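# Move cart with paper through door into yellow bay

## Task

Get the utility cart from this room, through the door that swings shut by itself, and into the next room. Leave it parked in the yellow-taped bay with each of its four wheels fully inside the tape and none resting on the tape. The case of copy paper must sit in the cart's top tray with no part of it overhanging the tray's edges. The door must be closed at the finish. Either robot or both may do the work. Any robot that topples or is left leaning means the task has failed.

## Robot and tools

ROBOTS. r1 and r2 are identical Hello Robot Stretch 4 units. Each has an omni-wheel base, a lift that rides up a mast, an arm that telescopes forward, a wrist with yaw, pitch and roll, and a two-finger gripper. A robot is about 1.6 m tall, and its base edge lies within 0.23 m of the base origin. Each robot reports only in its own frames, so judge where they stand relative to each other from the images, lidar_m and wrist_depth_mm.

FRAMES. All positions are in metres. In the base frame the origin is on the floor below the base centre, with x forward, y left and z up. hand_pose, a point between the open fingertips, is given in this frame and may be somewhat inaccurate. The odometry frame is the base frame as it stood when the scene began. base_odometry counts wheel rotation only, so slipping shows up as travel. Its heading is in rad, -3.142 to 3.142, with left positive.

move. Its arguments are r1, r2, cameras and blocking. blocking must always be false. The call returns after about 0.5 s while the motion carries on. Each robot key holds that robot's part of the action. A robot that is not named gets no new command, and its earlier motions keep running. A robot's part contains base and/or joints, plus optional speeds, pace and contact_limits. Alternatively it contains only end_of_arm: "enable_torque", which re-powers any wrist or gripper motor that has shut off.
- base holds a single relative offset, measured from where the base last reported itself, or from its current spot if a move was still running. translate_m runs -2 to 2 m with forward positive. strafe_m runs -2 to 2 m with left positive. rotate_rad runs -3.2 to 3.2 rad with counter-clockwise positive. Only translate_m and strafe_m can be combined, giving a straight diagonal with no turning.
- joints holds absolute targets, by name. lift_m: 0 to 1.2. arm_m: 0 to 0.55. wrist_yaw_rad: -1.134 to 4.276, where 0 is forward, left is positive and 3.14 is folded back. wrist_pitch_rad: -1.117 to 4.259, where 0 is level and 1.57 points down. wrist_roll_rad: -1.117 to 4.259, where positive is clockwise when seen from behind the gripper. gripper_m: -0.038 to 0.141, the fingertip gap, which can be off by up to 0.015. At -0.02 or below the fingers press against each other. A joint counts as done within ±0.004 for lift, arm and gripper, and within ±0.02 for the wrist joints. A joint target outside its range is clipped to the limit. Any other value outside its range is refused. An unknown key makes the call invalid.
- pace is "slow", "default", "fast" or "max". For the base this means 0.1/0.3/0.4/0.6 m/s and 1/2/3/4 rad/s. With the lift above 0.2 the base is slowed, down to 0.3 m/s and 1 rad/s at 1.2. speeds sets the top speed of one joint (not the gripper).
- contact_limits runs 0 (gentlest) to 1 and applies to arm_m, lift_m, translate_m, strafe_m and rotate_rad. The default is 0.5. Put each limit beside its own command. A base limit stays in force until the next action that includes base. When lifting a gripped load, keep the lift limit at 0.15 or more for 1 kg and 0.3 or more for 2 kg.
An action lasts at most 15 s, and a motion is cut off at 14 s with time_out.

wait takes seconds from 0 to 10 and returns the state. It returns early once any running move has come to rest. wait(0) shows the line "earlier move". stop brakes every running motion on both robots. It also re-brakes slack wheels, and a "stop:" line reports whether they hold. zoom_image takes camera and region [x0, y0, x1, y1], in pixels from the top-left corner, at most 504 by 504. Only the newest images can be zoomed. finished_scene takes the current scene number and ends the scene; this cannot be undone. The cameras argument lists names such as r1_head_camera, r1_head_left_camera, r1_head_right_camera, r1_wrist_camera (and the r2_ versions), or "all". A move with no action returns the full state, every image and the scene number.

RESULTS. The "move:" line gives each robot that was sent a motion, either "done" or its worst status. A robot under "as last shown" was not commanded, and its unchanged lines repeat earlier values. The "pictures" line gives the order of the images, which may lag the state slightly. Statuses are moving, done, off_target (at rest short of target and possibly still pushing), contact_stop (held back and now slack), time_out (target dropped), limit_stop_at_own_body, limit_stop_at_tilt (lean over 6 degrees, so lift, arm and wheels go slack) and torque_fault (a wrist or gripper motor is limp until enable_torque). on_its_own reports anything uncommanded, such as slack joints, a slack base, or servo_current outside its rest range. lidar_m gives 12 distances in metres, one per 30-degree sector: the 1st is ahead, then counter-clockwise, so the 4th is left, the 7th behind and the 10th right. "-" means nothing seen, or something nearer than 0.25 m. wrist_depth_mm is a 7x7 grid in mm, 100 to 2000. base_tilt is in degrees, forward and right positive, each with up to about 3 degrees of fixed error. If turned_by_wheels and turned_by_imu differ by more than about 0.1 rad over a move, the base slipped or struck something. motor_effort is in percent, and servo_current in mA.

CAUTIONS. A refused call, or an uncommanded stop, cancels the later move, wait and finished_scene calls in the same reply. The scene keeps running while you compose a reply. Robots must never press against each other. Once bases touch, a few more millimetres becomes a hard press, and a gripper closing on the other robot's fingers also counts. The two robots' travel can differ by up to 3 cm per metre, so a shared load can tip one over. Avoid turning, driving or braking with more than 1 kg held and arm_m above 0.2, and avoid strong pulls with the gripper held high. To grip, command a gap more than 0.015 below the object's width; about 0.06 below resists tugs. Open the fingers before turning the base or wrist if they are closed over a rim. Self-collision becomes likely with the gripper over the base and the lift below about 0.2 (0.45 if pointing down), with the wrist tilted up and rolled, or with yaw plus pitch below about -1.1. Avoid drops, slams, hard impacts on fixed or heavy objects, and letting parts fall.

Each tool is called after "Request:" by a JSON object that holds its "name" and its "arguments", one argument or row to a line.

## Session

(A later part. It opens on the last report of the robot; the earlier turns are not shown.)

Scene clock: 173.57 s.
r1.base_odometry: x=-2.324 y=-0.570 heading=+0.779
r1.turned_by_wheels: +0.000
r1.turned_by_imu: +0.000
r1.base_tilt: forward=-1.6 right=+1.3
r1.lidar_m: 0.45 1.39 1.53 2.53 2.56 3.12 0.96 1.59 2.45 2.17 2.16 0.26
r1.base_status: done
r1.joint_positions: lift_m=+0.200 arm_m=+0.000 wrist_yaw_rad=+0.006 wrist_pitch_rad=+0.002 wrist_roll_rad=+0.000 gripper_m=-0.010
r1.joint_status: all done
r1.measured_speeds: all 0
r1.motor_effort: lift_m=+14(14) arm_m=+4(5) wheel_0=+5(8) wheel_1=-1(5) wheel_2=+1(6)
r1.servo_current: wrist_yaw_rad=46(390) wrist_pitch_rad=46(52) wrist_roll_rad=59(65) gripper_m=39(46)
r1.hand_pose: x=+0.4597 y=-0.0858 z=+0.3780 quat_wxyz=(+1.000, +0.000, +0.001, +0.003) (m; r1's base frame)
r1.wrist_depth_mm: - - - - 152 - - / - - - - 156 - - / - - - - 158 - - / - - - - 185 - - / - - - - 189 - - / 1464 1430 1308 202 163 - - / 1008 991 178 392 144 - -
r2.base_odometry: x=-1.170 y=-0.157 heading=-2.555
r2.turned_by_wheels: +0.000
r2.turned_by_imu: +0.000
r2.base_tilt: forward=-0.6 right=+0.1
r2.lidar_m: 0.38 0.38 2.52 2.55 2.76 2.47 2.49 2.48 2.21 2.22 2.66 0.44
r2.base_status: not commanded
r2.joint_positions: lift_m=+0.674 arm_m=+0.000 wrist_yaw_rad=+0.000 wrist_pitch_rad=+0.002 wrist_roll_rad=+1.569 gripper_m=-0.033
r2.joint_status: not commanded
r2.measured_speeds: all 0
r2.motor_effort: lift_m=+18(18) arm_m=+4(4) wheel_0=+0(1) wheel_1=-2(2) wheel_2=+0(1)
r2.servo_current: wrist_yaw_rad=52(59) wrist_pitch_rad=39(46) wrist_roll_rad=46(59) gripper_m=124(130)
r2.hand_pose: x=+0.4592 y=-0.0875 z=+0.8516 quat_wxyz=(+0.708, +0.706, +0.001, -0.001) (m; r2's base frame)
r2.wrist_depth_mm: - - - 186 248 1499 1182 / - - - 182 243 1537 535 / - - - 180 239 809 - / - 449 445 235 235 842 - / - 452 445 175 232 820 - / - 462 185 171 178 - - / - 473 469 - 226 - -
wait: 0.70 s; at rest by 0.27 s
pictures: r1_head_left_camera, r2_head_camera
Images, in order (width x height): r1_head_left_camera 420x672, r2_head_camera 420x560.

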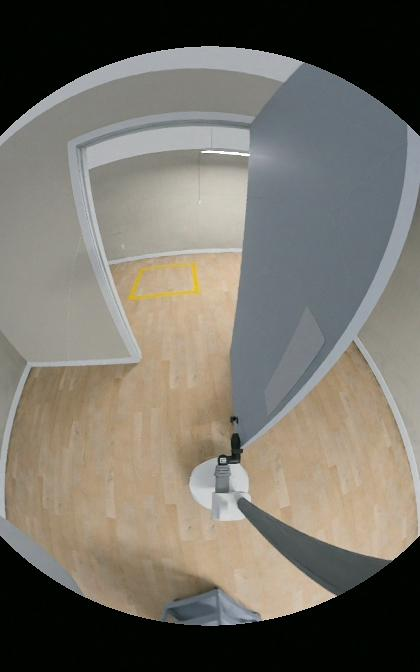

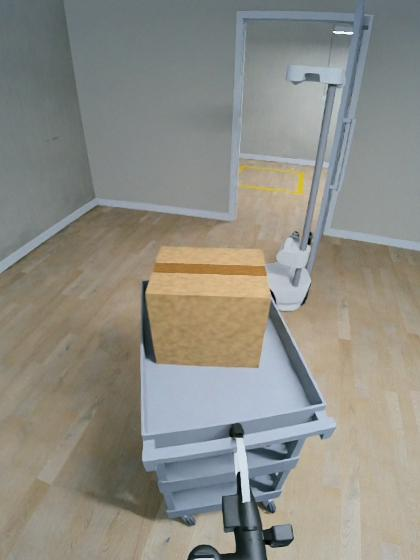

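Request:
{"name": "move", "arguments": {
  "blocking": false,
  "r1": {"base":{"translate_m":-0.30},"joints":{"arm_m":0.32},"pace":"slow"}
}}

Request:
{"name": "wait", "arguments": {
  "seconds": 6
}}

Request:
{"name": "wait", "arguments": {
  "seconds": 1.5
}}

Request:
{"name": "move", "arguments": {
  "blocking": false,
  "r1": {"base":{"rotate_rad":0.26},"joints":{"wrist_yaw_rad":-0.26},"speeds":{"wrist_yaw_rad":0.6},"pace":"slow"}
}}

Request:
{"name": "wait", "arguments": {
  "seconds": 3
}}

Request:
{"name": "wait", "arguments": {
  "seconds": 0.4,
  "cameras": ["r1_head_left_camera","r2_head_camera"]
}}

Scene clock: 190.20 s.
move: r1 moving
r1.base_odometry: x=-2.333 y=-0.578 heading=+0.780
r1.turned_by_wheels: +0.000
r1.turned_by_imu: +0.000
r1.base_tilt: forward=-1.6 right=+1.3
r1.lidar_m: 0.46 1.42 1.56 2.52 2.55 3.14 0.96 1.56 2.46 2.18 2.19 0.29
r1.base_status: translate_m moving
r1.joint_positions: lift_m=+0.200 arm_m=+0.013 wrist_yaw_rad=+0.006 wrist_pitch_rad=+0.002 wrist_roll_rad=+0.000 gripper_m=-0.010
r1.joint_status: arm_m moving
r1.measured_speeds: translate_m=-0.049 strafe_m=+0.000 rotate_rad=-0.001 lift_m=+0.000 arm_m=+0.049 wrist_yaw_rad=+0.000 wrist_pitch_rad=+0.000 wrist_roll_rad=+0.000
r1.motor_effort: lift_m=+14(14) arm_m=+4(7) wheel_0=+2(5) wheel_1=-5(6) wheel_2=+9(10)
r1.servo_current: wrist_yaw_rad=46(72) wrist_pitch_rad=39(46) wrist_roll_rad=52(65) gripper_m=39(52)
r1.hand_pose: x=+0.4724 y=-0.0858 z=+0.3780 quat_wxyz=(+1.000, +0.000, +0.001, +0.003) (m; r1's base frame)
r1.wrist_depth_mm: - - - - 153 - - / - - - - 157 - - / - - - - 158 - - / - - - - 162 - - / - - - - 189 - - / 1464 1464 1336 202 154 - - / 1025 960 179 186 144 - -
r2: as last shown
r2.base_tilt: forward=-0.7 right=+0.1
r2.lidar_m: 0.39 0.36 2.55 2.53 2.77 2.47 2.49 2.47 2.20 2.21 2.70 0.43
r2.motor_effort: lift_m=+17(18) arm_m=+4(4) wheel_0=+0(0) wheel_1=-2(2) wheel_2=+0(1)
r2.servo_current: wrist_yaw_rad=46(46) wrist_pitch_rad=39(46) wrist_roll_rad=52(52) gripper_m=124(130)
r2.wrist_depth_mm: - - - 186 247 1499 1182 / - - - 182 243 1537 530 / - - - 180 239 831 - / - 445 442 235 236 831 - / - 452 452 174 232 820 - / - 462 185 171 178 - - / - 477 466 - 225 - -
pictures: none

Scene clock: 194.17 s.
earlier move: r1 done
r1.base_odometry: x=-2.537 y=-0.781 heading=+0.781
r1.turned_by_wheels: +0.001
r1.turned_by_imu: +0.004
r1.base_tilt: forward=-1.5 right=+1.3
r1.lidar_m: 0.54 1.62 1.91 2.47 2.50 0.92 0.65 1.09 2.47 2.23 2.26 0.59
r1.base_status: done
r1.joint_positions: lift_m=+0.200 arm_m=+0.320 wrist_yaw_rad=+0.006 wrist_pitch_rad=+0.002 wrist_roll_rad=+0.000 gripper_m=-0.010
r1.joint_status: all done
r1.measured_speeds: all 0
r1.motor_effort: lift_m=+14(14) arm_m=+5(8) wheel_0=+8(10) wheel_1=+1(6) wheel_2=+9(11)
r1.servo_current: wrist_yaw_rad=52(72) wrist_pitch_rad=52(52) wrist_roll_rad=52(72) gripper_m=39(52)
r1.hand_pose: x=+0.7796 y=-0.0858 z=+0.3780 quat_wxyz=(+1.000, +0.000, +0.001, +0.003) (m; r1's base frame)
r1.wrist_depth_mm: - - - - 156 - - / - - - - 181 - - / - - - - 161 - - / - - - - 189 - - / - - - - 193 - - / 1397 1430 1308 201 163 - - / 1025 960 178 421 143 - -
r2.base_odometry: x=-1.170 y=-0.157 heading=-2.555
r2.turned_by_wheels: +0.000
r2.turned_by_imu: +0.001
r2.base_tilt: forward=-0.7 right=+0.1
r2.lidar_m: 0.37 0.39 2.52 2.54 2.77 2.48 2.50 2.47 2.18 2.22 2.67 0.44
r2.base_status: not commanded
r2.joint_positions: lift_m=+0.674 arm_m=+0.000 wrist_yaw_rad=+0.000 wrist_pitch_rad=+0.002 wrist_roll_rad=+1.569 gripper_m=-0.033
r2.joint_status: not commanded
r2.measured_speeds: all 0
r2.motor_effort: lift_m=+18(18) arm_m=+4(5) wheel_0=+0(1) wheel_1=-2(3) wheel_2=+0(1)
r2.servo_current: wrist_yaw_rad=46(59) wrist_pitch_rad=39(46) wrist_roll_rad=33(72) gripper_m=124(130)
r2.hand_pose: x=+0.4592 y=-0.0875 z=+0.8516 quat_wxyz=(+0.708, +0.706, +0.001, -0.001) (m; r2's base frame)
r2.wrist_depth_mm: - - - 186 248 1537 1182 / - - - 182 243 1308 535 / - - - 179 238 842 - / - 449 445 234 236 820 - / - 455 452 175 231 831 - / - 462 185 171 178 - - / - 473 466 - 225 - -
wait: 3.97 of 6 s (r1 has come to rest)
pictures: none

Scene clock: 195.67 s.
r1.base_odometry: x=-2.537 y=-0.781 heading=+0.781
r1.turned_by_wheels: +0.000
r1.turned_by_imu: +0.000
r1.base_tilt: forward=-1.6 right=+1.3
r1.lidar_m: 0.55 1.64 1.90 2.45 2.48 0.88 0.67 1.07 2.50 2.23 2.27 0.59
r1.base_status: done
r1.joint_positions: lift_m=+0.200 arm_m=+0.320 wrist_yaw_rad=+0.006 wrist_pitch_rad=+0.002 wrist_roll_rad=+0.000 gripper_m=-0.010
r1.joint_status: all done
r1.measured_speeds: all 0
r1.motor_effort: lift_m=+14(14) arm_m=+5(8) wheel_0=+8(10) wheel_1=+1(6) wheel_2=+9(11)
r1.servo_current: wrist_yaw_rad=65(72) wrist_pitch_rad=33(52) wrist_roll_rad=59(72) gripper_m=46(52)
r1.hand_pose: x=+0.7796 y=-0.0858 z=+0.3780 quat_wxyz=(+1.000, +0.000, +0.001, +0.003) (m; r1's base frame)
r1.wrist_depth_mm: - - - - 155 - - / - - - - 181 - - / - - - - 161 - - / - - - - 189 - - / - - - - 192 - - / 1430 1430 1281 202 163 - - / 1008 960 178 418 143 - -
r2.base_odometry: x=-1.170 y=-0.157 heading=-2.555
r2.turned_by_wheels: +0.000
r2.turned_by_imu: +0.000
r2.base_tilt: forward=-0.7 right=+0.1
r2.lidar_m: 0.37 0.40 2.55 2.54 2.78 2.48 2.51 2.46 2.21 2.20 2.68 0.44
r2.base_status: not commanded
r2.joint_positions: lift_m=+0.674 arm_m=+0.000 wrist_yaw_rad=+0.000 wrist_pitch_rad=+0.002 wrist_roll_rad=+1.569 gripper_m=-0.033
r2.joint_status: not commanded
r2.measured_speeds: all 0
r2.motor_effort: lift_m=+17(18) arm_m=+4(5) wheel_0=+0(1) wheel_1=-2(3) wheel_2=+0(1)
r2.servo_current: wrist_yaw_rad=59(59) wrist_pitch_rad=46(46) wrist_roll_rad=52(72) gripper_m=124(130)
r2.hand_pose: x=+0.4592 y=-0.0875 z=+0.8516 quat_wxyz=(+0.708, +0.706, +0.001, -0.001) (m; r2's base frame)
r2.wrist_depth_mm: - - - 186 247 1576 1205 / - - - 182 244 1281 535 / - - - 180 239 831 - / - 445 442 235 236 820 - / - 452 452 175 231 831 - / - 459 185 171 178 - - / - 469 469 - 224 - -
wait: 1.50 s; at rest by 0.27 s
pictures: none

Scene clock: 196.17 s.
move: r1 moving
r1.base_odometry: x=-2.537 y=-0.781 heading=+0.905
r1.turned_by_wheels: +0.124
r1.turned_by_imu: +0.125
r1.base_tilt: forward=-1.6 right=+1.2
r1.lidar_m: 0.65 1.64 2.08 2.45 2.53 0.77 0.64 3.32 2.37 2.24 2.23 0.56
r1.base_status: rotate_rad moving
r1.joint_positions: lift_m=+0.200 arm_m=+0.320 wrist_yaw_rad=-0.239 wrist_pitch_rad=+0.002 wrist_roll_rad=+0.000 gripper_m=-0.010
r1.joint_status: wrist_yaw_rad moving
r1.measured_speeds: translate_m=-0.001 strafe_m=+0.000 rotate_rad=+0.482 lift_m=+0.000 arm_m=+0.000 wrist_yaw_rad=-0.551 wrist_pitch_rad=+0.000 wrist_roll_rad=+0.000
r1.motor_effort: lift_m=+14(14) arm_m=+3(5) wheel_0=-6(6) wheel_1=-4(5) wheel_2=-3(7)
r1.servo_current: wrist_yaw_rad=65(169) wrist_pitch_rad=46(46) wrist_roll_rad=52(59) gripper_m=46(52)
r1.hand_pose: x=+0.7504 y=-0.1532 z=+0.3780 quat_wxyz=(+0.993, +0.000, +0.001, -0.119) (m; r1's base frame)
r1.wrist_depth_mm: - - - 355 169 - - / - - - 459 157 - - / - - - 469 159 107 - / - - - 492 160 - - / - - - 512 180 - - / 1397 1464 1281 195 163 - - / 1025 960 180 180 150 109 -
r2: as last shown
r2.base_tilt: forward=-0.6 right=+0.1
r2.lidar_m: 0.37 0.38 2.55 2.55 2.80 2.49 2.49 2.48 2.20 2.21 2.66 0.43
r2.motor_effort: lift_m=+17(18) arm_m=+4(5) wheel_0=+0(0) wheel_1=-2(2) wheel_2=+0(1)
r2.servo_current: wrist_yaw_rad=46(59) wrist_pitch_rad=39(46) wrist_roll_rad=46(52) gripper_m=124(130)
r2.wrist_depth_mm: - - - 186 248 1499 1182 / - - - 182 243 1281 530 / - - - 179 239 831 - / - 445 445 236 236 831 - / - 455 452 174 231 820 - / - 459 185 171 178 - - / - 473 466 - 226 - -
pictures: none

Scene clock: 197.23 s.
earlier move: r1 done
r1.base_odometry: x=-2.537 y=-0.780 heading=+1.043
r1.turned_by_wheels: +0.137
r1.turned_by_imu: +0.139
r1.base_tilt: forward=-1.6 right=+1.3
r1.lidar_m: 0.55 1.65 2.42 2.45 2.64 0.66 0.66 2.95 2.29 2.25 1.99 0.55
r1.base_status: done
r1.joint_positions: lift_m=+0.200 arm_m=+0.320 wrist_yaw_rad=-0.248 wrist_pitch_rad=+0.002 wrist_roll_rad=+0.000 gripper_m=-0.010
r1.joint_status: all done
r1.measured_speeds: all 0
r1.motor_effort: lift_m=+14(14) arm_m=-4(5) wheel_0=+10(20) wheel_1=+4(7) wheel_2=+9(20)
r1.servo_current: wrist_yaw_rad=65(169) wrist_pitch_rad=46(52) wrist_roll_rad=46(65) gripper_m=33(52)
r1.hand_pose: x=+0.7491 y=-0.1554 z=+0.3780 quat_wxyz=(+0.992, +0.000, +0.001, -0.124) (m; r1's base frame)
r1.wrist_depth_mm: - - - - 253 - - / - - - - 273 - - / - - - - 285 - - / - - - - 521 - - / - - - - 585 - - / 1430 1430 1205 204 172 - - / 991 960 181 182 142 - -
r2.base_odometry: x=-1.170 y=-0.157 heading=-2.555
r2.turned_by_wheels: +0.000
r2.turned_by_imu: +0.000
r2.base_tilt: forward=-0.6 right=+0.1
r2.lidar_m: 0.37 0.40 2.53 2.54 2.78 2.49 2.50 2.47 2.19 2.21 2.68 0.44
r2.base_status: not commanded
r2.joint_positions: lift_m=+0.674 arm_m=+0.000 wrist_yaw_rad=+0.000 wrist_pitch_rad=+0.002 wrist_roll_rad=+1.569 gripper_m=-0.033
r2.joint_status: not commanded
r2.measured_speeds: all 0
r2.motor_effort: lift_m=+17(18) arm_m=+4(5) wheel_0=+0(1) wheel_1=-2(2) wheel_2=+0(1)
r2.servo_current: wrist_yaw_rad=52(59) wrist_pitch_rad=39(46) wrist_roll_rad=39(52) gripper_m=124(130)
r2.hand_pose: x=+0.4592 y=-0.0875 z=+0.8516 quat_wxyz=(+0.708, +0.706, +0.001, -0.001) (m; r2's base frame)
r2.wrist_depth_mm: - - - 186 248 1618 1205 / - - - 182 244 1281 535 / - - - 180 240 831 - / - 449 445 235 236 831 - / - 452 455 174 232 820 - / - 466 185 171 178 - - / - 469 466 - 225 - -
wait: 1.07 of 3 s (r1 has come to rest)
pictures: none

Scene clock: 197.63 s.
r1.base_odometry: x=-2.537 y=-0.780 heading=+1.043
r1.turned_by_wheels: +0.000
r1.turned_by_imu: +0.000
r1.base_tilt: forward=-1.6 right=+1.2
r1.lidar_m: 0.54 1.64 2.45 2.48 2.65 0.66 0.65 2.96 2.31 2.26 1.96 0.54
r1.base_status: done
r1.joint_positions: lift_m=+0.200 arm_m=+0.320 wrist_yaw_rad=-0.248 wrist_pitch_rad=+0.002 wrist_roll_rad=+0.000 gripper_m=-0.010
r1.joint_status: all done
r1.measured_speeds: all 0
r1.motor_effort: lift_m=+14(14) arm_m=-4(5) wheel_0=+11(20) wheel_1=+4(7) wheel_2=+10(20)
r1.servo_current: wrist_yaw_rad=65(169) wrist_pitch_rad=46(52) wrist_roll_rad=59(65) gripper_m=46(52)
r1.hand_pose: x=+0.7491 y=-0.1554 z=+0.3780 quat_wxyz=(+0.992, +0.000, +0.001, -0.124) (m; r1's base frame)
r1.wrist_depth_mm: - - - - 240 - - / - - - - 260 - - / - - - - 276 - - / - - - - 291 - - / - - - - 525 - - / 1464 1430 1182 202 173 - - / 1025 976 182 931 143 - -
r2.base_odometry: x=-1.170 y=-0.157 heading=-2.555
r2.turned_by_wheels: +0.000
r2.turned_by_imu: +0.000
r2.base_tilt: forward=-0.6 right=+0.1
r2.lidar_m: 0.36 0.37 2.52 2.52 2.75 2.48 2.50 2.45 2.19 2.22 2.66 0.43
r2.base_status: not commanded
r2.joint_positions: lift_m=+0.674 arm_m=+0.000 wrist_yaw_rad=+0.000 wrist_pitch_rad=+0.002 wrist_roll_rad=+1.569 gripper_m=-0.033
r2.joint_status: not commanded
r2.measured_speeds: all 0
r2.motor_effort: lift_m=+18(18) arm_m=+4(5) wheel_0=+0(1) wheel_1=-2(2) wheel_2=+0(1)
r2.servo_current: wrist_yaw_rad=46(59) wrist_pitch_rad=39(46) wrist_roll_rad=46(52) gripper_m=124(130)
r2.hand_pose: x=+0.4592 y=-0.0875 z=+0.8516 quat_wxyz=(+0.708, +0.706, +0.001, -0.001) (m; r2's base frame)
r2.wrist_depth_mm: - - - 186 248 1576 1182 / - - - 183 245 1308 535 / - - - 180 239 842 - / - 445 445 234 236 820 - / - 452 452 175 231 820 - / - 466 185 171 178 - - / - 473 466 - 225 - -
wait: 0.40 s; at rest by 0.27 s
pictures: r1_head_left_camera, r2_head_camera
Images, in order (width x height): r1_head_left_camera 420x672, r2_head_camera 420x560.

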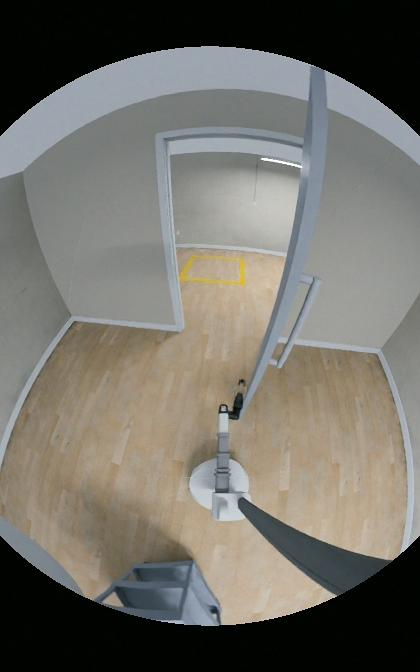

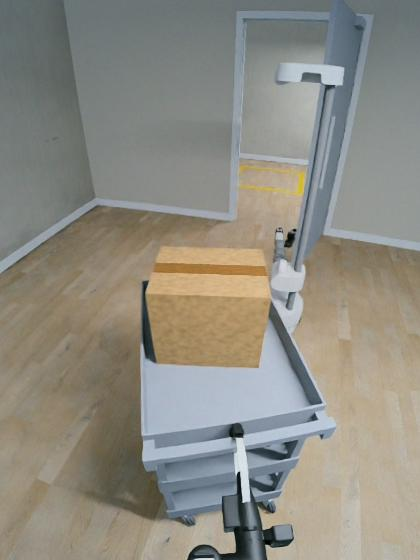

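Request:
{"name": "move", "arguments": {
  "blocking": false,
  "r1": {"base":{"translate_m":-0.06,"strafe_m":-0.26},"pace":"slow","contact_limits":{"strafe_m":0.8}}
}}

Request:
{"name": "wait", "arguments": {
  "seconds": 5
}}

Request:
{"name": "move", "arguments": {
  "blocking": false,
  "r1": {"base":{"rotate_rad":0.4},"joints":{"wrist_yaw_rad":-0.66},"speeds":{"wrist_yaw_rad":0.6},"pace":"slow"}
}}

Request:
{"name": "wait", "arguments": {
  "seconds": 3
}}

Request:
{"name": "wait", "arguments": {
  "seconds": 0.5,
  "cameras": ["r1_head_left_camera","r2_head_camera"]
}}

Scene clock: 203.87 s.
move: r1 moving
r1.base_odometry: x=-2.528 y=-0.789 heading=+1.046
r1.turned_by_wheels: +0.003
r1.turned_by_imu: +0.003
r1.base_tilt: forward=-1.6 right=+1.2
r1.lidar_m: 0.53 1.65 2.46 2.47 2.68 0.68 0.68 2.90 2.27 2.24 1.99 0.57
r1.base_status: translate_m moving; strafe_m moving
r1.joint_positions: lift_m=+0.200 arm_m=+0.320 wrist_yaw_rad=-0.248 wrist_pitch_rad=+0.002 wrist_roll_rad=+0.000 gripper_m=-0.010
r1.joint_status: not commanded
r1.measured_speeds: translate_m=-0.012 strafe_m=-0.050 rotate_rad=-0.001 lift_m=+0.000 arm_m=+0.000 wrist_yaw_rad=+0.000 wrist_pitch_rad=+0.000 wrist_roll_rad=+0.000
r1.motor_effort: lift_m=+14(14) arm_m=-4(4) wheel_0=+21(21) wheel_1=-2(3) wheel_2=+15(16)
r1.servo_current: wrist_yaw_rad=72(85) wrist_pitch_rad=52(52) wrist_roll_rad=52(52) gripper_m=39(46)
r1.contact_limits: strafe_m 0.8
r1.hand_pose: x=+0.7491 y=-0.1554 z=+0.3780 quat_wxyz=(+0.992, +0.000, +0.001, -0.124) (m; r1's base frame)
r1.wrist_depth_mm: - - - - 231 - - / - - - - 243 - - / - - - - 267 - - / - - - - 279 - - / - - - - 290 - - / 1430 1499 1205 202 204 - - / 1025 946 181 181 142 - -
r2: as last shown
r2.base_tilt: forward=-0.7 right=+0.1
r2.lidar_m: 0.38 0.39 2.54 2.54 2.79 2.46 2.50 2.48 2.21 2.22 2.70 0.45
r2.motor_effort: lift_m=+17(18) arm_m=+4(4) wheel_0=+1(1) wheel_1=-2(2) wheel_2=+0(1)
r2.servo_current: wrist_yaw_rad=52(52) wrist_pitch_rad=46(46) wrist_roll_rad=46(52) gripper_m=130(130)
r2.wrist_depth_mm: - - - 186 248 1537 1182 / - - - 183 243 1308 539 / - - - 180 239 842 - / - 445 442 235 235 842 - / - 455 449 174 232 831 - / - 462 185 172 178 - - / - 473 466 - 225 - -
pictures: none

Scene clock: 207.27 s.
earlier move: r1 done
r1.base_odometry: x=-2.342 y=-0.963 heading=+1.045
r1.turned_by_wheels: -0.001
r1.turned_by_imu: +0.003
r1.base_tilt: forward=-1.6 right=+1.2
r1.lidar_m: 0.58 1.78 2.49 2.73 1.05 0.72 1.01 2.58 2.04 1.99 2.03 0.51
r1.base_status: done
r1.joint_positions: lift_m=+0.200 arm_m=+0.320 wrist_yaw_rad=-0.248 wrist_pitch_rad=+0.002 wrist_roll_rad=+0.000 gripper_m=-0.010
r1.joint_status: not commanded
r1.measured_speeds: all 0
r1.motor_effort: lift_m=+14(14) arm_m=-4(4) wheel_0=+14(23) wheel_1=+0(4) wheel_2=+10(16)
r1.servo_current: wrist_yaw_rad=78(91) wrist_pitch_rad=46(52) wrist_roll_rad=46(65) gripper_m=46(46)
r1.contact_limits: strafe_m 0.8
r1.hand_pose: x=+0.7491 y=-0.1554 z=+0.3780 quat_wxyz=(+0.992, +0.000, +0.001, -0.124) (m; r1's base frame)
r1.wrist_depth_mm: - - - 351 134 - - / - - - 364 150 - - / - - - 373 138 - - / - - - 384 154 - - / - - - 394 155 - - / 1430 1397 213 200 142 - - / 1025 946 187 152 137 - -
r2.base_odometry: x=-1.170 y=-0.157 heading=-2.555
r2.turned_by_wheels: +0.000
r2.turned_by_imu: +0.000
r2.base_tilt: forward=-0.7 right=+0.1
r2.lidar_m: 0.37 0.39 2.53 2.53 2.78 2.49 2.50 2.44 2.19 2.21 2.71 0.44
r2.base_status: not commanded
r2.joint_positions: lift_m=+0.674 arm_m=+0.000 wrist_yaw_rad=+0.000 wrist_pitch_rad=+0.002 wrist_roll_rad=+1.569 gripper_m=-0.033
r2.joint_status: not commanded
r2.measured_speeds: all 0
r2.motor_effort: lift_m=+17(18) arm_m=+4(5) wheel_0=+0(1) wheel_1=-2(2) wheel_2=+0(1)
r2.servo_current: wrist_yaw_rad=46(65) wrist_pitch_rad=33(52) wrist_roll_rad=52(59) gripper_m=124(137)
r2.hand_pose: x=+0.4592 y=-0.0875 z=+0.8516 quat_wxyz=(+0.708, +0.706, +0.001, -0.001) (m; r2's base frame)
r2.wrist_depth_mm: - - - 186 248 1397 1160 / - - - 182 244 1708 535 / - - - 179 239 798 - / - 452 445 235 236 831 - / - 455 452 174 232 831 - / - 459 185 171 178 - - / - 469 466 - 225 - -
wait: 3.40 of 5 s (r1 has come to rest)
pictures: none

Scene clock: 207.77 s.
move: r1 moving
r1.base_odometry: x=-2.342 y=-0.963 heading=+1.169
r1.turned_by_wheels: +0.124
r1.turned_by_imu: +0.124
r1.base_tilt: forward=-1.6 right=+1.3
r1.lidar_m: 1.86 1.79 2.74 2.72 0.79 0.73 - 2.36 2.00 1.99 1.85 0.53
r1.base_status: rotate_rad moving
r1.joint_positions: lift_m=+0.200 arm_m=+0.320 wrist_yaw_rad=-0.502 wrist_pitch_rad=+0.002 wrist_roll_rad=+0.000 gripper_m=-0.010
r1.joint_status: wrist_yaw_rad moving
r1.measured_speeds: translate_m=+0.000 strafe_m=-0.002 rotate_rad=+0.479 lift_m=+0.000 arm_m=+0.000 wrist_yaw_rad=-0.657 wrist_pitch_rad=+0.000 wrist_roll_rad=+0.000
r1.motor_effort: lift_m=+14(14) arm_m=-4(5) wheel_0=-6(12) wheel_1=-3(6) wheel_2=-4(10)
r1.servo_current: wrist_yaw_rad=46(208) wrist_pitch_rad=46(46) wrist_roll_rad=52(65) gripper_m=46(46)
r1.hand_pose: x=+0.7017 y=-0.2154 z=+0.3780 quat_wxyz=(+0.969, +0.000, +0.001, -0.248) (m; r1's base frame)
r1.wrist_depth_mm: - - - 286 151 - - / - - - 289 154 - - / - - - 296 155 - - / - - - 296 156 - - / - - - 303 158 117 - / 1430 1430 1281 195 158 112 - / 1008 960 181 183 151 106 -
r2: as last shown
r2.lidar_m: 0.38 0.37 2.53 2.54 2.79 2.48 2.50 2.47 2.20 2.21 2.68 0.44
r2.motor_effort: lift_m=+17(18) arm_m=+4(4) wheel_0=+0(0) wheel_1=-2(2) wheel_2=+0(0)
r2.servo_current: wrist_yaw_rad=33(52) wrist_pitch_rad=33(46) wrist_roll_rad=52(52) gripper_m=124(130)
r2.wrist_depth_mm: - - - 187 248 1366 1160 / - - - 182 243 1756 535 / - - - 180 240 798 - / - 445 439 235 236 820 - / - 455 452 175 231 820 - / - 459 185 171 178 - - / - 473 466 - 224 - -
pictures: none

Scene clock: 209.03 s.
earlier move: r1 done
r1.base_odometry: x=-2.343 y=-0.962 heading=+1.446
r1.turned_by_wheels: +0.278
r1.turned_by_imu: +0.280
r1.base_tilt: forward=-1.6 right=+1.2
r1.lidar_m: 1.77 2.19 2.74 2.84 0.71 0.86 2.93 2.09 2.00 2.06 1.62 0.56
r1.base_status: done
r1.joint_positions: lift_m=+0.200 arm_m=+0.320 wrist_yaw_rad=-0.651 wrist_pitch_rad=+0.002 wrist_roll_rad=+0.000 gripper_m=-0.010
r1.joint_status: all done
r1.measured_speeds: all 0
r1.motor_effort: lift_m=+14(14) arm_m=-4(5) wheel_0=+6(13) wheel_1=+4(6) wheel_2=+8(17)
r1.servo_current: wrist_yaw_rad=46(208) wrist_pitch_rad=33(52) wrist_roll_rad=59(65) gripper_m=39(46)
r1.hand_pose: x=+0.6675 y=-0.2442 z=+0.3780 quat_wxyz=(+0.948, +0.000, +0.001, -0.320) (m; r1's base frame)
r1.wrist_depth_mm: - - - - 170 - - / - - - - 209 - - / - - - - 178 - - / - - - - 182 - - / - - - - 227 - - / 1464 1464 1205 202 161 - - / 1025 960 181 179 141 100 -
r2.base_odometry: x=-1.170 y=-0.157 heading=-2.555
r2.turned_by_wheels: +0.000
r2.turned_by_imu: +0.000
r2.base_tilt: forward=-0.7 right=+0.1
r2.lidar_m: 0.37 0.38 2.57 2.53 2.79 2.48 2.51 2.47 2.20 2.20 2.69 0.41
r2.base_status: not commanded
r2.joint_positions: lift_m=+0.674 arm_m=+0.000 wrist_yaw_rad=+0.000 wrist_pitch_rad=+0.002 wrist_roll_rad=+1.569 gripper_m=-0.033
r2.joint_status: not commanded
r2.measured_speeds: all 0
r2.motor_effort: lift_m=+17(18) arm_m=+4(4) wheel_0=+0(1) wheel_1=-2(2) wheel_2=+0(1)
r2.servo_current: wrist_yaw_rad=46(65) wrist_pitch_rad=39(46) wrist_roll_rad=46(59) gripper_m=124(130)
r2.hand_pose: x=+0.4592 y=-0.0875 z=+0.8516 quat_wxyz=(+0.708, +0.706, +0.001, -0.001) (m; r2's base frame)
r2.wrist_depth_mm: - - - 186 249 1366 1182 / - - - 182 243 1708 530 / - - - 180 240 798 - / - 449 445 235 235 820 - / - 455 452 174 232 820 - / - 462 185 171 178 - - / - 469 462 - 224 - -
wait: 1.27 of 3 s (r1 has come to rest)
pictures: none

Scene clock: 209.53 s.
r1.base_odometry: x=-2.343 y=-0.962 heading=+1.446
r1.turned_by_wheels: +0.000
r1.turned_by_imu: +0.000
r1.base_tilt: forward=-1.5 right=+1.3
r1.lidar_m: 1.77 2.18 2.73 2.84 0.71 0.86 2.92 2.10 1.98 2.06 1.61 0.54
r1.base_status: done
r1.joint_positions: lift_m=+0.200 arm_m=+0.320 wrist_yaw_rad=-0.651 wrist_pitch_rad=+0.002 wrist_roll_rad=+0.000 gripper_m=-0.010
r1.joint_status: all done
r1.measured_speeds: all 0
r1.motor_effort: lift_m=+14(14) arm_m=-4(5) wheel_0=+6(13) wheel_1=+3(6) wheel_2=+9(17)
r1.servo_current: wrist_yaw_rad=52(208) wrist_pitch_rad=46(52) wrist_roll_rad=59(65) gripper_m=46(46)
r1.hand_pose: x=+0.6675 y=-0.2442 z=+0.3780 quat_wxyz=(+0.948, +0.000, +0.001, -0.320) (m; r1's base frame)
r1.wrist_depth_mm: - - - - 170 - - / - - - - 209 - - / - - - - 179 - - / - - - - 223 - - / - - - - 186 - - / 1464 1464 1182 202 162 - - / 1025 960 181 187 143 100 -
r2.base_odometry: x=-1.170 y=-0.157 heading=-2.555
r2.turned_by_wheels: +0.000
r2.turned_by_imu: +0.000
r2.base_tilt: forward=-0.7 right=+0.0
r2.lidar_m: 0.36 0.37 2.53 2.56 2.76 2.49 2.51 2.45 2.19 2.22 2.68 0.45
r2.base_status: not commanded
r2.joint_positions: lift_m=+0.674 arm_m=+0.000 wrist_yaw_rad=+0.000 wrist_pitch_rad=+0.002 wrist_roll_rad=+1.569 gripper_m=-0.033
r2.joint_status: not commanded
r2.measured_speeds: all 0
r2.motor_effort: lift_m=+18(18) arm_m=+4(4) wheel_0=+0(1) wheel_1=-2(2) wheel_2=+0(1)
r2.servo_current: wrist_yaw_rad=59(65) wrist_pitch_rad=39(46) wrist_roll_rad=52(59) gripper_m=124(130)
r2.hand_pose: x=+0.4592 y=-0.0875 z=+0.8516 quat_wxyz=(+0.708, +0.706, +0.001, -0.001) (m; r2's base frame)
r2.wrist_depth_mm: - - - 186 249 1397 1138 / - - - 182 243 1708 530 / - - - 180 238 809 - / - 452 442 235 235 842 - / - 455 449 175 231 820 - / - 462 185 171 178 - - / - 469 466 - 225 - -
wait: 0.50 s; at rest by 0.27 s
pictures: r1_head_left_camera, r2_head_camera
Images, in order (width x height): r1_head_left_camera 420x672, r2_head_camera 420x560.

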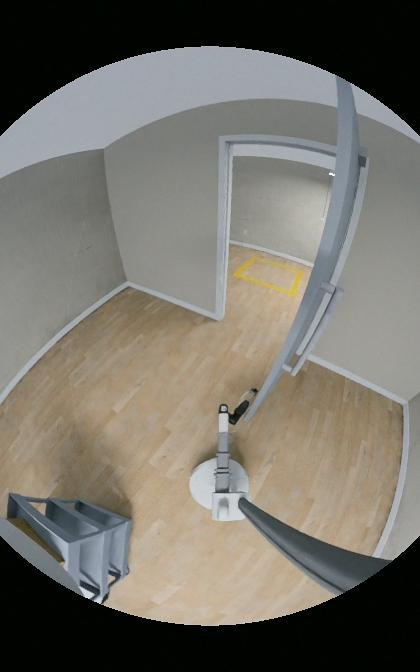

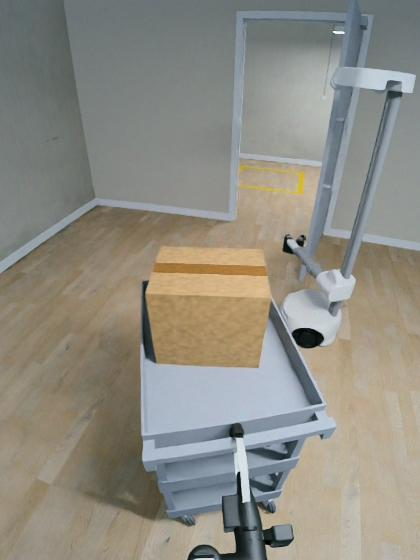

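Request:
{"name": "move", "arguments": {
  "blocking": false,
  "r1": {"base":{"translate_m":-0.18,"strafe_m":-0.12},"joints":{"arm_m":0.5,"wrist_yaw_rad":-0.778},"pace":"slow","contact_limits":{"strafe_m":0.6}}
}}

Request:
{"name": "wait", "arguments": {
  "seconds": 5
}}

Request:
{"name": "wait", "arguments": {
  "seconds": 1,
  "cameras": ["r1_head_left_camera","r2_head_camera","r2_head_left_camera"]
}}

Scene clock: 218.77 s.
move: r1 moving
r1.base_odometry: x=-2.336 y=-0.975 heading=+1.447
r1.turned_by_wheels: +0.001
r1.turned_by_imu: +0.001
r1.base_tilt: forward=-1.6 right=+1.2
r1.lidar_m: 1.81 2.19 2.74 2.85 0.70 0.86 2.89 2.08 1.99 2.04 1.64 0.55
r1.base_status: translate_m moving; strafe_m moving
r1.joint_positions: lift_m=+0.200 arm_m=+0.333 wrist_yaw_rad=-0.765 wrist_pitch_rad=+0.002 wrist_roll_rad=+0.000 gripper_m=-0.010
r1.joint_status: arm_m moving; wrist_yaw_rad moving
r1.measured_speeds: translate_m=-0.045 strafe_m=-0.030 rotate_rad=+0.005 lift_m=+0.000 arm_m=+0.048 wrist_yaw_rad=-0.095 wrist_pitch_rad=+0.000 wrist_roll_rad=+0.000
r1.motor_effort: lift_m=+14(14) arm_m=+2(5) wheel_0=+8(12) wheel_1=-2(6) wheel_2=+12(19)
r1.servo_current: wrist_yaw_rad=59(332) wrist_pitch_rad=39(46) wrist_roll_rad=46(52) gripper_m=46(46)
r1.contact_limits: strafe_m 0.6
r1.hand_pose: x=+0.6510 y=-0.2629 z=+0.3780 quat_wxyz=(+0.928, +0.000, +0.001, -0.373) (m; r1's base frame)
r1.wrist_depth_mm: - - - 455 143 110 - / - - - 473 161 110 - / - - - 488 147 110 - / - - - 508 150 111 - / - - - 394 151 112 - / 1430 1430 1308 201 152 111 - / 1008 960 178 182 142 111 -
r2: as last shown
r2.lidar_m: 0.37 0.39 2.53 2.54 2.78 2.51 2.52 2.47 2.21 2.20 2.68 0.42
r2.motor_effort: lift_m=+18(18) arm_m=+4(4) wheel_0=+0(0) wheel_1=-2(2) wheel_2=+0(1)
r2.servo_current: wrist_yaw_rad=39(59) wrist_pitch_rad=39(46) wrist_roll_rad=39(46) gripper_m=124(130)
r2.wrist_depth_mm: - - - 186 249 1281 1182 / - - - 183 244 1708 530 / - - - 180 239 809 - / - 445 439 235 236 820 - / - 452 452 174 232 809 - / - 462 185 171 178 - - / - 473 469 - 225 - -
pictures: none

Scene clock: 221.60 s.
earlier move: r1 done
r1.base_odometry: x=-2.246 y=-1.156 heading=+1.448
r1.turned_by_wheels: +0.001
r1.turned_by_imu: +0.004
r1.base_tilt: forward=-1.6 right=+1.3
r1.lidar_m: 0.65 2.31 2.93 0.83 0.72 1.05 2.62 1.88 1.79 1.88 1.74 0.63
r1.base_status: done
r1.joint_positions: lift_m=+0.200 arm_m=+0.500 wrist_yaw_rad=-0.767 wrist_pitch_rad=+0.002 wrist_roll_rad=+0.000 gripper_m=-0.010
r1.joint_status: all done
r1.measured_speeds: all 0
r1.motor_effort: lift_m=+14(14) arm_m=-1(5) wheel_0=+11(18) wheel_1=+1(6) wheel_2=+11(19)
r1.servo_current: wrist_yaw_rad=72(332) wrist_pitch_rad=46(52) wrist_roll_rad=78(78) gripper_m=39(52)
r1.contact_limits: strafe_m 0.6
r1.hand_pose: x=+0.8179 y=-0.2631 z=+0.3780 quat_wxyz=(+0.927, +0.000, +0.001, -0.374) (m; r1's base frame)
r1.wrist_depth_mm: - - - 296 133 - - / - - - 260 147 - - / - - - 307 137 - - / - - - 314 150 - - / - - - 273 139 - - / 1430 1430 211 200 140 - - / 1008 946 187 211 137 - -
r2.base_odometry: x=-1.170 y=-0.157 heading=-2.555
r2.turned_by_wheels: +0.000
r2.turned_by_imu: +0.000
r2.base_tilt: forward=-0.7 right=+0.1
r2.lidar_m: 0.36 0.38 2.54 2.54 2.79 2.48 2.49 2.46 2.19 2.22 2.68 0.44
r2.base_status: not commanded
r2.joint_positions: lift_m=+0.674 arm_m=+0.000 wrist_yaw_rad=+0.000 wrist_pitch_rad=+0.002 wrist_roll_rad=+1.569 gripper_m=-0.033
r2.joint_status: not commanded
r2.measured_speeds: all 0
r2.motor_effort: lift_m=+17(18) arm_m=+4(5) wheel_0=+0(1) wheel_1=-2(2) wheel_2=+0(1)
r2.servo_current: wrist_yaw_rad=46(59) wrist_pitch_rad=39(52) wrist_roll_rad=39(59) gripper_m=117(130)
r2.hand_pose: x=+0.4592 y=-0.0875 z=+0.8516 quat_wxyz=(+0.708, +0.706, +0.001, -0.001) (m; r2's base frame)
r2.wrist_depth_mm: - - - 186 248 1708 1160 / - - - 183 245 1756 535 / - - - 179 238 820 - / - 449 442 235 236 831 - / - 455 449 174 233 820 - / - 462 185 171 178 - - / - 469 462 - 225 - -
wait: 2.83 of 5 s (r1 has come to rest)
pictures: none

Scene clock: 222.60 s.
r1.base_odometry: x=-2.246 y=-1.156 heading=+1.448
r1.turned_by_wheels: +0.000
r1.turned_by_imu: +0.000
r1.base_tilt: forward=-1.6 right=+1.2
r1.lidar_m: 0.66 2.31 2.92 0.81 0.73 1.03 2.60 1.88 1.79 1.87 1.74 0.65
r1.base_status: done
r1.joint_positions: lift_m=+0.200 arm_m=+0.500 wrist_yaw_rad=-0.767 wrist_pitch_rad=+0.002 wrist_roll_rad=+0.000 gripper_m=-0.010
r1.joint_status: all done
r1.measured_speeds: all 0
r1.motor_effort: lift_m=+14(14) arm_m=-4(5) wheel_0=+11(18) wheel_1=+1(6) wheel_2=+11(19)
r1.servo_current: wrist_yaw_rad=59(332) wrist_pitch_rad=39(52) wrist_roll_rad=33(78) gripper_m=39(52)
r1.contact_limits: strafe_m 0.6
r1.hand_pose: x=+0.8179 y=-0.2631 z=+0.3780 quat_wxyz=(+0.927, +0.000, +0.001, -0.374) (m; r1's base frame)
r1.wrist_depth_mm: - - - 296 132 - - / - - - 259 146 - - / - - - 309 137 - - / - - - 314 150 - - / - - - 273 139 - - / 1430 1430 212 200 141 - - / 1025 946 186 211 137 - -
r2.base_odometry: x=-1.170 y=-0.157 heading=-2.555
r2.turned_by_wheels: +0.000
r2.turned_by_imu: +0.000
r2.base_tilt: forward=-0.7 right=+0.1
r2.lidar_m: 0.39 0.36 2.55 2.53 2.77 2.49 2.49 2.47 2.20 2.22 2.69 0.43
r2.base_status: not commanded
r2.joint_positions: lift_m=+0.674 arm_m=+0.000 wrist_yaw_rad=+0.000 wrist_pitch_rad=+0.002 wrist_roll_rad=+1.569 gripper_m=-0.033
r2.joint_status: not commanded
r2.measured_speeds: all 0
r2.motor_effort: lift_m=+17(18) arm_m=+4(5) wheel_0=+0(1) wheel_1=-2(2) wheel_2=+1(1)
r2.servo_current: wrist_yaw_rad=46(59) wrist_pitch_rad=33(52) wrist_roll_rad=46(59) gripper_m=117(130)
r2.hand_pose: x=+0.4592 y=-0.0875 z=+0.8516 quat_wxyz=(+0.708, +0.706, +0.001, -0.001) (m; r2's base frame)
r2.wrist_depth_mm: - - - 186 248 1756 1160 / - - - 183 243 1756 525 / - - - 179 239 798 - / - 445 442 235 236 831 - / - 455 452 174 232 820 - / - 462 185 171 178 - - / - 473 466 - 225 - -
wait: 1.00 s; at rest by 0.27 s
pictures: r1_head_left_camera, r2_head_camera, r2_head_left_camera
Images, in order (width x height): r1_head_left_camera 420x672, r2_head_camera 420x560, r2_head_left_camera 420x672.

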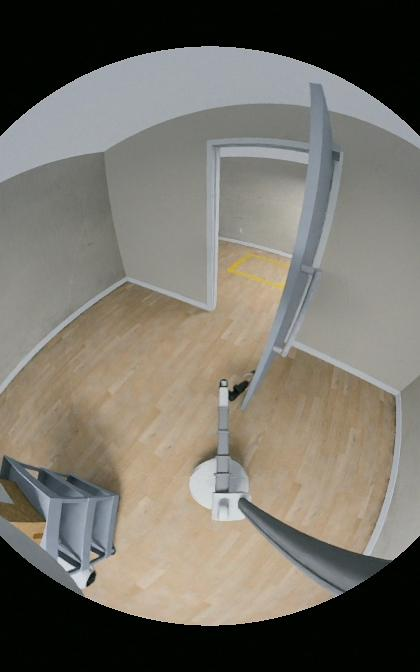

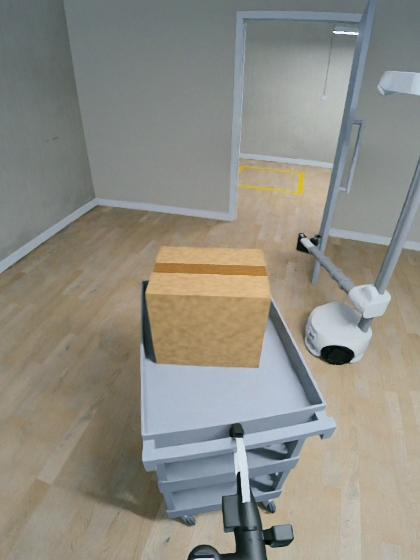

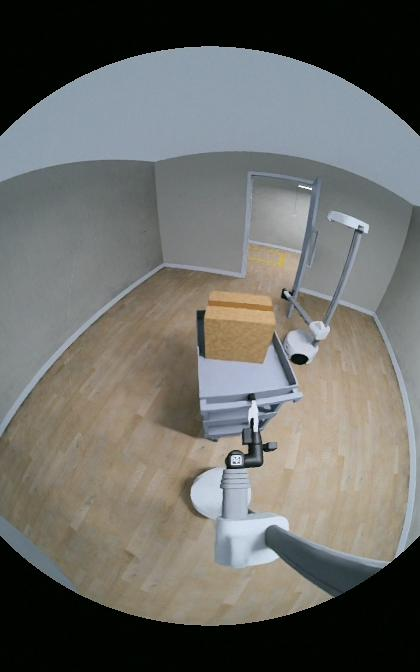

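Request:
{"name": "move", "arguments": {
  "blocking": false,
  "r2": {"base":{"translate_m":-0.15,"strafe_m":0.7},"pace":"slow"}
}}

Request:
{"name": "wait", "arguments": {
  "seconds": 10
}}

Request:
{"name": "move", "arguments": {
  "blocking": false,
  "r2": {"base":{"rotate_rad":-0.8},"pace":"slow"}
}}

Request:
{"name": "wait", "arguments": {
  "seconds": 5
}}

Request:
{"name": "wait", "arguments": {
  "seconds": 0.2,
  "cameras": ["r2_head_camera","r2_head_left_camera","r1_head_left_camera"]
}}

Scene clock: 245.63 s.
move: r2 moving
r1: as last shown
r1.base_tilt: forward=-1.6 right=+1.3
r1.lidar_m: 0.67 2.35 2.91 0.84 0.73 1.05 2.62 1.89 1.80 1.90 1.71 0.64
r1.motor_effort: lift_m=+14(14) arm_m=-4(4) wheel_0=+11(12) wheel_1=+1(1) wheel_2=+11(11)
r1.servo_current: wrist_yaw_rad=59(98) wrist_pitch_rad=46(46) wrist_roll_rad=46(65) gripper_m=39(46)
r1.contact_limits: strafe_m 0.6
r1.wrist_depth_mm: - - - 296 132 - - / - - - 259 146 - - / - - - 307 137 - - / - - - 314 150 - - / - - - 272 139 - - / 1430 1464 212 200 140 - - / 1008 960 187 211 137 - -
r2.base_odometry: x=-1.161 y=-0.166 heading=-2.555
r2.turned_by_wheels: +0.000
r2.turned_by_imu: +0.001
r2.base_tilt: forward=-0.6 right=+0.1
r2.lidar_m: 0.38 0.38 2.53 2.53 2.78 2.47 2.48 2.46 2.21 2.23 2.71 0.43
r2.base_status: translate_m moving; strafe_m moving
r2.joint_positions: lift_m=+0.674 arm_m=+0.000 wrist_yaw_rad=-0.001 wrist_pitch_rad=+0.002 wrist_roll_rad=+1.569 gripper_m=-0.033
r2.joint_status: not commanded
r2.measured_speeds: translate_m=-0.011 strafe_m=+0.049 rotate_rad=-0.002 lift_m=+0.000 arm_m=+0.000 wrist_yaw_rad=-0.007 wrist_pitch_rad=+0.000 wrist_roll_rad=+0.000
r2.motor_effort: lift_m=+18(18) arm_m=+4(4) wheel_0=-9(14) wheel_1=+7(7) wheel_2=+7(9)
r2.servo_current: wrist_yaw_rad=59(59) wrist_pitch_rad=39(52) wrist_roll_rad=39(52) gripper_m=124(130)
r2.hand_pose: x=+0.4591 y=-0.0878 z=+0.8516 quat_wxyz=(+0.708, +0.706, +0.000, -0.001) (m; r2's base frame)
r2.wrist_depth_mm: - - - 186 248 1708 1182 / - - - 182 243 1756 530 / - - - 180 239 809 - / - 445 442 235 236 831 - / - 455 452 174 232 820 - / - 459 186 171 178 - - / - 469 466 - 225 - -
pictures: none

Scene clock: 253.53 s.
earlier move: r2 done
r1.base_odometry: x=-2.246 y=-1.156 heading=+1.448
r1.turned_by_wheels: +0.000
r1.turned_by_imu: -0.001
r1.base_tilt: forward=-1.5 right=+1.3
r1.lidar_m: 0.67 2.32 2.92 3.02 1.22 4.12 2.62 1.89 1.78 1.86 1.70 0.64
r1.base_status: not commanded
r1.joint_positions: lift_m=+0.200 arm_m=+0.500 wrist_yaw_rad=-0.767 wrist_pitch_rad=+0.002 wrist_roll_rad=+0.000 gripper_m=-0.010
r1.joint_status: not commanded
r1.measured_speeds: all 0
r1.motor_effort: lift_m=+14(14) arm_m=-4(4) wheel_0=+11(12) wheel_1=+1(1) wheel_2=+11(11)
r1.servo_current: wrist_yaw_rad=78(98) wrist_pitch_rad=39(52) wrist_roll_rad=39(78) gripper_m=39(52)
r1.contact_limits: strafe_m 0.6
r1.hand_pose: x=+0.8179 y=-0.2631 z=+0.3780 quat_wxyz=(+0.927, +0.000, +0.001, -0.374) (m; r1's base frame)
r1.wrist_depth_mm: - - - 296 132 - - / - - - 259 147 - - / - - - 307 136 - - / - - - 314 149 - - / - - - 272 139 - - / 1464 1430 212 200 140 - - / 1025 960 187 211 137 - -
r2.base_odometry: x=-0.657 y=-0.656 heading=-2.555
r2.turned_by_wheels: -0.001
r2.turned_by_imu: -0.003
r2.base_tilt: forward=-0.7 right=+0.1
r2.lidar_m: 0.47 2.17 1.89 1.93 2.36 2.10 2.11 2.62 2.80 2.84 0.29 0.31
r2.base_status: done
r2.joint_positions: lift_m=+0.674 arm_m=+0.000 wrist_yaw_rad=-0.011 wrist_pitch_rad=+0.002 wrist_roll_rad=+1.569 gripper_m=-0.034
r2.joint_status: not commanded
r2.measured_speeds: all 0
r2.motor_effort: lift_m=+17(18) arm_m=-3(4) wheel_0=-10(18) wheel_1=+3(8) wheel_2=-1(12)
r2.servo_current: wrist_yaw_rad=72(78) wrist_pitch_rad=39(52) wrist_roll_rad=59(59) gripper_m=111(130)
r2.hand_pose: x=+0.4584 y=-0.0904 z=+0.8516 quat_wxyz=(+0.708, +0.706, -0.003, -0.004) (m; r2's base frame)
r2.wrist_depth_mm: - - - - - - - / - - - - - - - / - - - - - - 496 / - - - - - - 469 / - - - - - 1661 1182 / - - - - 170 373 379 / - - - - - 1708 1182
wait: 7.90 of 10 s (r2 has come to rest)
pictures: none

Scene clock: 254.03 s.
move: r2 moving
r1: as last shown
r1.turned_by_imu: +0.000
r1.base_tilt: forward=-1.6 right=+1.3
r1.lidar_m: 0.68 2.32 2.92 3.03 1.21 4.12 2.62 1.91 1.80 1.90 1.73 0.64
r1.motor_effort: lift_m=+14(14) arm_m=-3(4) wheel_0=+12(12) wheel_1=+1(1) wheel_2=+11(11)
r1.servo_current: wrist_yaw_rad=59(85) wrist_pitch_rad=39(46) wrist_roll_rad=46(59) gripper_m=39(46)
r1.contact_limits: strafe_m 0.6
r1.wrist_depth_mm: - - - 296 132 - - / - - - 260 147 - - / - - - 310 136 - - / - - - 315 150 - - / - - - 273 139 - - / 1464 1464 212 201 140 - - / 1008 960 187 211 137 - -
r2.base_odometry: x=-0.657 y=-0.656 heading=-2.679
r2.turned_by_wheels: -0.124
r2.turned_by_imu: -0.119
r2.base_tilt: forward=-0.7 right=+0.0
r2.lidar_m: 0.42 2.36 1.92 1.88 2.20 2.12 2.11 2.41 2.82 2.80 0.47 0.32
r2.base_status: rotate_rad moving
r2.joint_positions: lift_m=+0.674 arm_m=+0.000 wrist_yaw_rad=+0.007 wrist_pitch_rad=+0.002 wrist_roll_rad=+1.569 gripper_m=-0.034
r2.joint_status: not commanded
r2.measured_speeds: translate_m=-0.001 strafe_m=+0.002 rotate_rad=-0.485 lift_m=+0.000 arm_m=+0.000 wrist_yaw_rad=+0.051 wrist_pitch_rad=+0.000 wrist_roll_rad=+0.000
r2.motor_effort: lift_m=+18(18) arm_m=-3(4) wheel_0=+12(18) wheel_1=+9(9) wheel_2=+11(12)
r2.servo_current: wrist_yaw_rad=59(78) wrist_pitch_rad=39(46) wrist_roll_rad=46(59) gripper_m=104(117)
r2.hand_pose: x=+0.4599 y=-0.0854 z=+0.8516 quat_wxyz=(+0.708, +0.706, +0.003, +0.002) (m; r2's base frame)
r2.wrist_depth_mm: - - - - - - - / - - - - - - - / - - - - - - - / - - - - - 1464 473 / - - - - - 1661 1229 / - - - - 178 1537 1098 / - - - - - 1756 1205
pictures: none

Scene clock: 255.60 s.
earlier move: r2 done
r1.base_odometry: x=-2.246 y=-1.156 heading=+1.448
r1.turned_by_wheels: +0.000
r1.turned_by_imu: +0.000
r1.base_tilt: forward=-1.6 right=+1.3
r1.lidar_m: 0.66 2.34 2.93 3.03 1.16 4.11 2.62 1.89 1.79 1.89 1.73 0.64
r1.base_status: not commanded
r1.joint_positions: lift_m=+0.200 arm_m=+0.500 wrist_yaw_rad=-0.767 wrist_pitch_rad=+0.002 wrist_roll_rad=+0.000 gripper_m=-0.010
r1.joint_status: not commanded
r1.measured_speeds: all 0
r1.motor_effort: lift_m=+14(14) arm_m=-4(4) wheel_0=+11(12) wheel_1=+1(1) wheel_2=+11(11)
r1.servo_current: wrist_yaw_rad=72(85) wrist_pitch_rad=46(52) wrist_roll_rad=33(65) gripper_m=46(52)
r1.contact_limits: strafe_m 0.6
r1.hand_pose: x=+0.8179 y=-0.2631 z=+0.3780 quat_wxyz=(+0.927, +0.000, +0.001, -0.374) (m; r1's base frame)
r1.wrist_depth_mm: - - - 296 132 - - / - - - 260 146 - - / - - - 309 137 - - / - - - 315 150 - - / - - - 274 139 - - / 1430 1464 212 201 140 - - / 1008 960 187 211 137 - -
r2.base_odometry: x=-0.658 y=-0.656 heading=+2.929
r2.turned_by_wheels: -0.675
r2.turned_by_imu: -0.654
r2.base_tilt: forward=-0.6 right=+0.1
r2.lidar_m: 0.37 0.37 2.63 1.98 1.93 2.01 2.17 2.10 2.26 2.89 2.81 0.43
r2.base_status: done
r2.joint_positions: lift_m=+0.674 arm_m=+0.000 wrist_yaw_rad=+0.005 wrist_pitch_rad=+0.002 wrist_roll_rad=+1.569 gripper_m=-0.034
r2.joint_status: not commanded
r2.measured_speeds: all 0
r2.motor_effort: lift_m=+18(18) arm_m=-4(4) wheel_0=+3(27) wheel_1=+3(12) wheel_2=+8(17)
r2.servo_current: wrist_yaw_rad=52(117) wrist_pitch_rad=39(46) wrist_roll_rad=46(65) gripper_m=111(117)
r2.hand_pose: x=+0.4598 y=-0.0860 z=+0.8517 quat_wxyz=(+0.708, +0.706, +0.002, +0.001) (m; r2's base frame)
r2.wrist_depth_mm: - - - 193 258 1661 1182 / - - - 189 250 1808 535 / - - - 183 245 778 - / - 449 445 180 238 - - / - 459 452 177 234 820 - / - 459 186 172 178 798 - / - - 459 - - - -
wait: 1.57 of 5 s (r2 has come to rest)
pictures: none

Scene clock: 255.80 s.
r1.base_odometry: x=-2.246 y=-1.156 heading=+1.448
r1.turned_by_wheels: +0.000
r1.turned_by_imu: +0.000
r1.base_tilt: forward=-1.5 right=+1.3
r1.lidar_m: 0.63 2.34 2.92 3.06 1.14 4.11 2.63 1.90 1.80 1.87 1.72 0.64
r1.base_status: not commanded
r1.joint_positions: lift_m=+0.200 arm_m=+0.500 wrist_yaw_rad=-0.767 wrist_pitch_rad=+0.002 wrist_roll_rad=+0.000 gripper_m=-0.010
r1.joint_status: not commanded
r1.measured_speeds: all 0
r1.motor_effort: lift_m=+14(14) arm_m=-3(4) wheel_0=+12(12) wheel_1=+1(1) wheel_2=+11(11)
r1.servo_current: wrist_yaw_rad=52(85) wrist_pitch_rad=46(52) wrist_roll_rad=52(65) gripper_m=46(52)
r1.contact_limits: strafe_m 0.6
r1.hand_pose: x=+0.8179 y=-0.2631 z=+0.3780 quat_wxyz=(+0.927, +0.000, +0.001, -0.374) (m; r1's base frame)
r1.wrist_depth_mm: - - - 297 133 - - / - - - 259 147 - - / - - - 309 136 - - / - - - 314 149 - - / - - - 274 139 - - / 1430 1397 213 200 140 - - / 1025 946 187 211 136 - -
r2.base_odometry: x=-0.658 y=-0.656 heading=+2.929
r2.turned_by_wheels: +0.000
r2.turned_by_imu: +0.000
r2.base_tilt: forward=-0.6 right=+0.1
r2.lidar_m: 0.35 0.38 2.59 1.97 1.92 2.04 2.17 2.10 2.23 2.89 2.79 0.45
r2.base_status: done
r2.joint_positions: lift_m=+0.674 arm_m=+0.000 wrist_yaw_rad=+0.005 wrist_pitch_rad=+0.002 wrist_roll_rad=+1.569 gripper_m=-0.034
r2.joint_status: not commanded
r2.measured_speeds: all 0
r2.motor_effort: lift_m=+17(18) arm_m=-4(4) wheel_0=+3(27) wheel_1=+4(12) wheel_2=+8(17)
r2.servo_current: wrist_yaw_rad=46(117) wrist_pitch_rad=39(46) wrist_roll_rad=46(65) gripper_m=111(117)
r2.hand_pose: x=+0.4598 y=-0.0860 z=+0.8517 quat_wxyz=(+0.708, +0.706, +0.002, +0.001) (m; r2's base frame)
r2.wrist_depth_mm: - - - 193 259 1618 1182 / - - - 190 250 1708 530 / - - - 184 244 768 - / - 449 449 180 238 - - / - 452 449 177 235 809 - / - 459 187 172 178 809 - / - - 462 - - - -
wait: 0.20 s; no rest
pictures: r1_head_left_camera, r2_head_camera, r2_head_left_camera
Images, in order (width x height): r1_head_left_camera 420x672, r2_head_camera 420x560, r2_head_left_camera 420x672.

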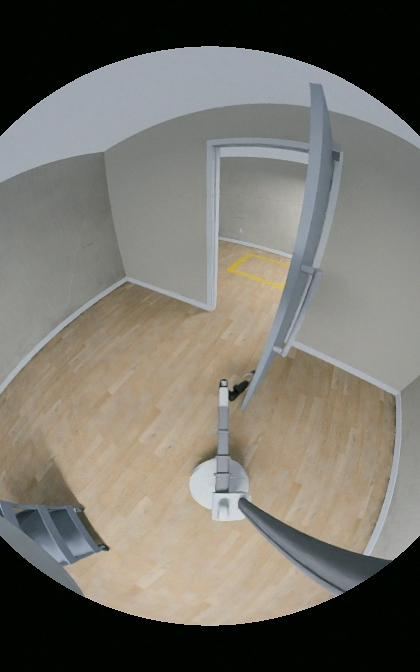

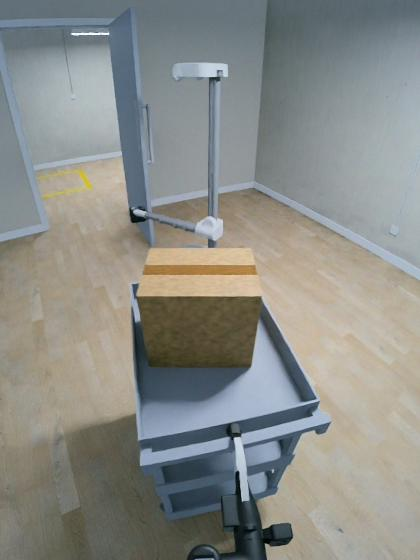

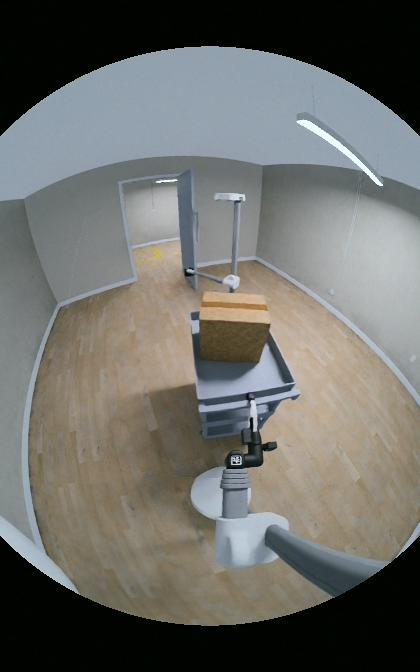

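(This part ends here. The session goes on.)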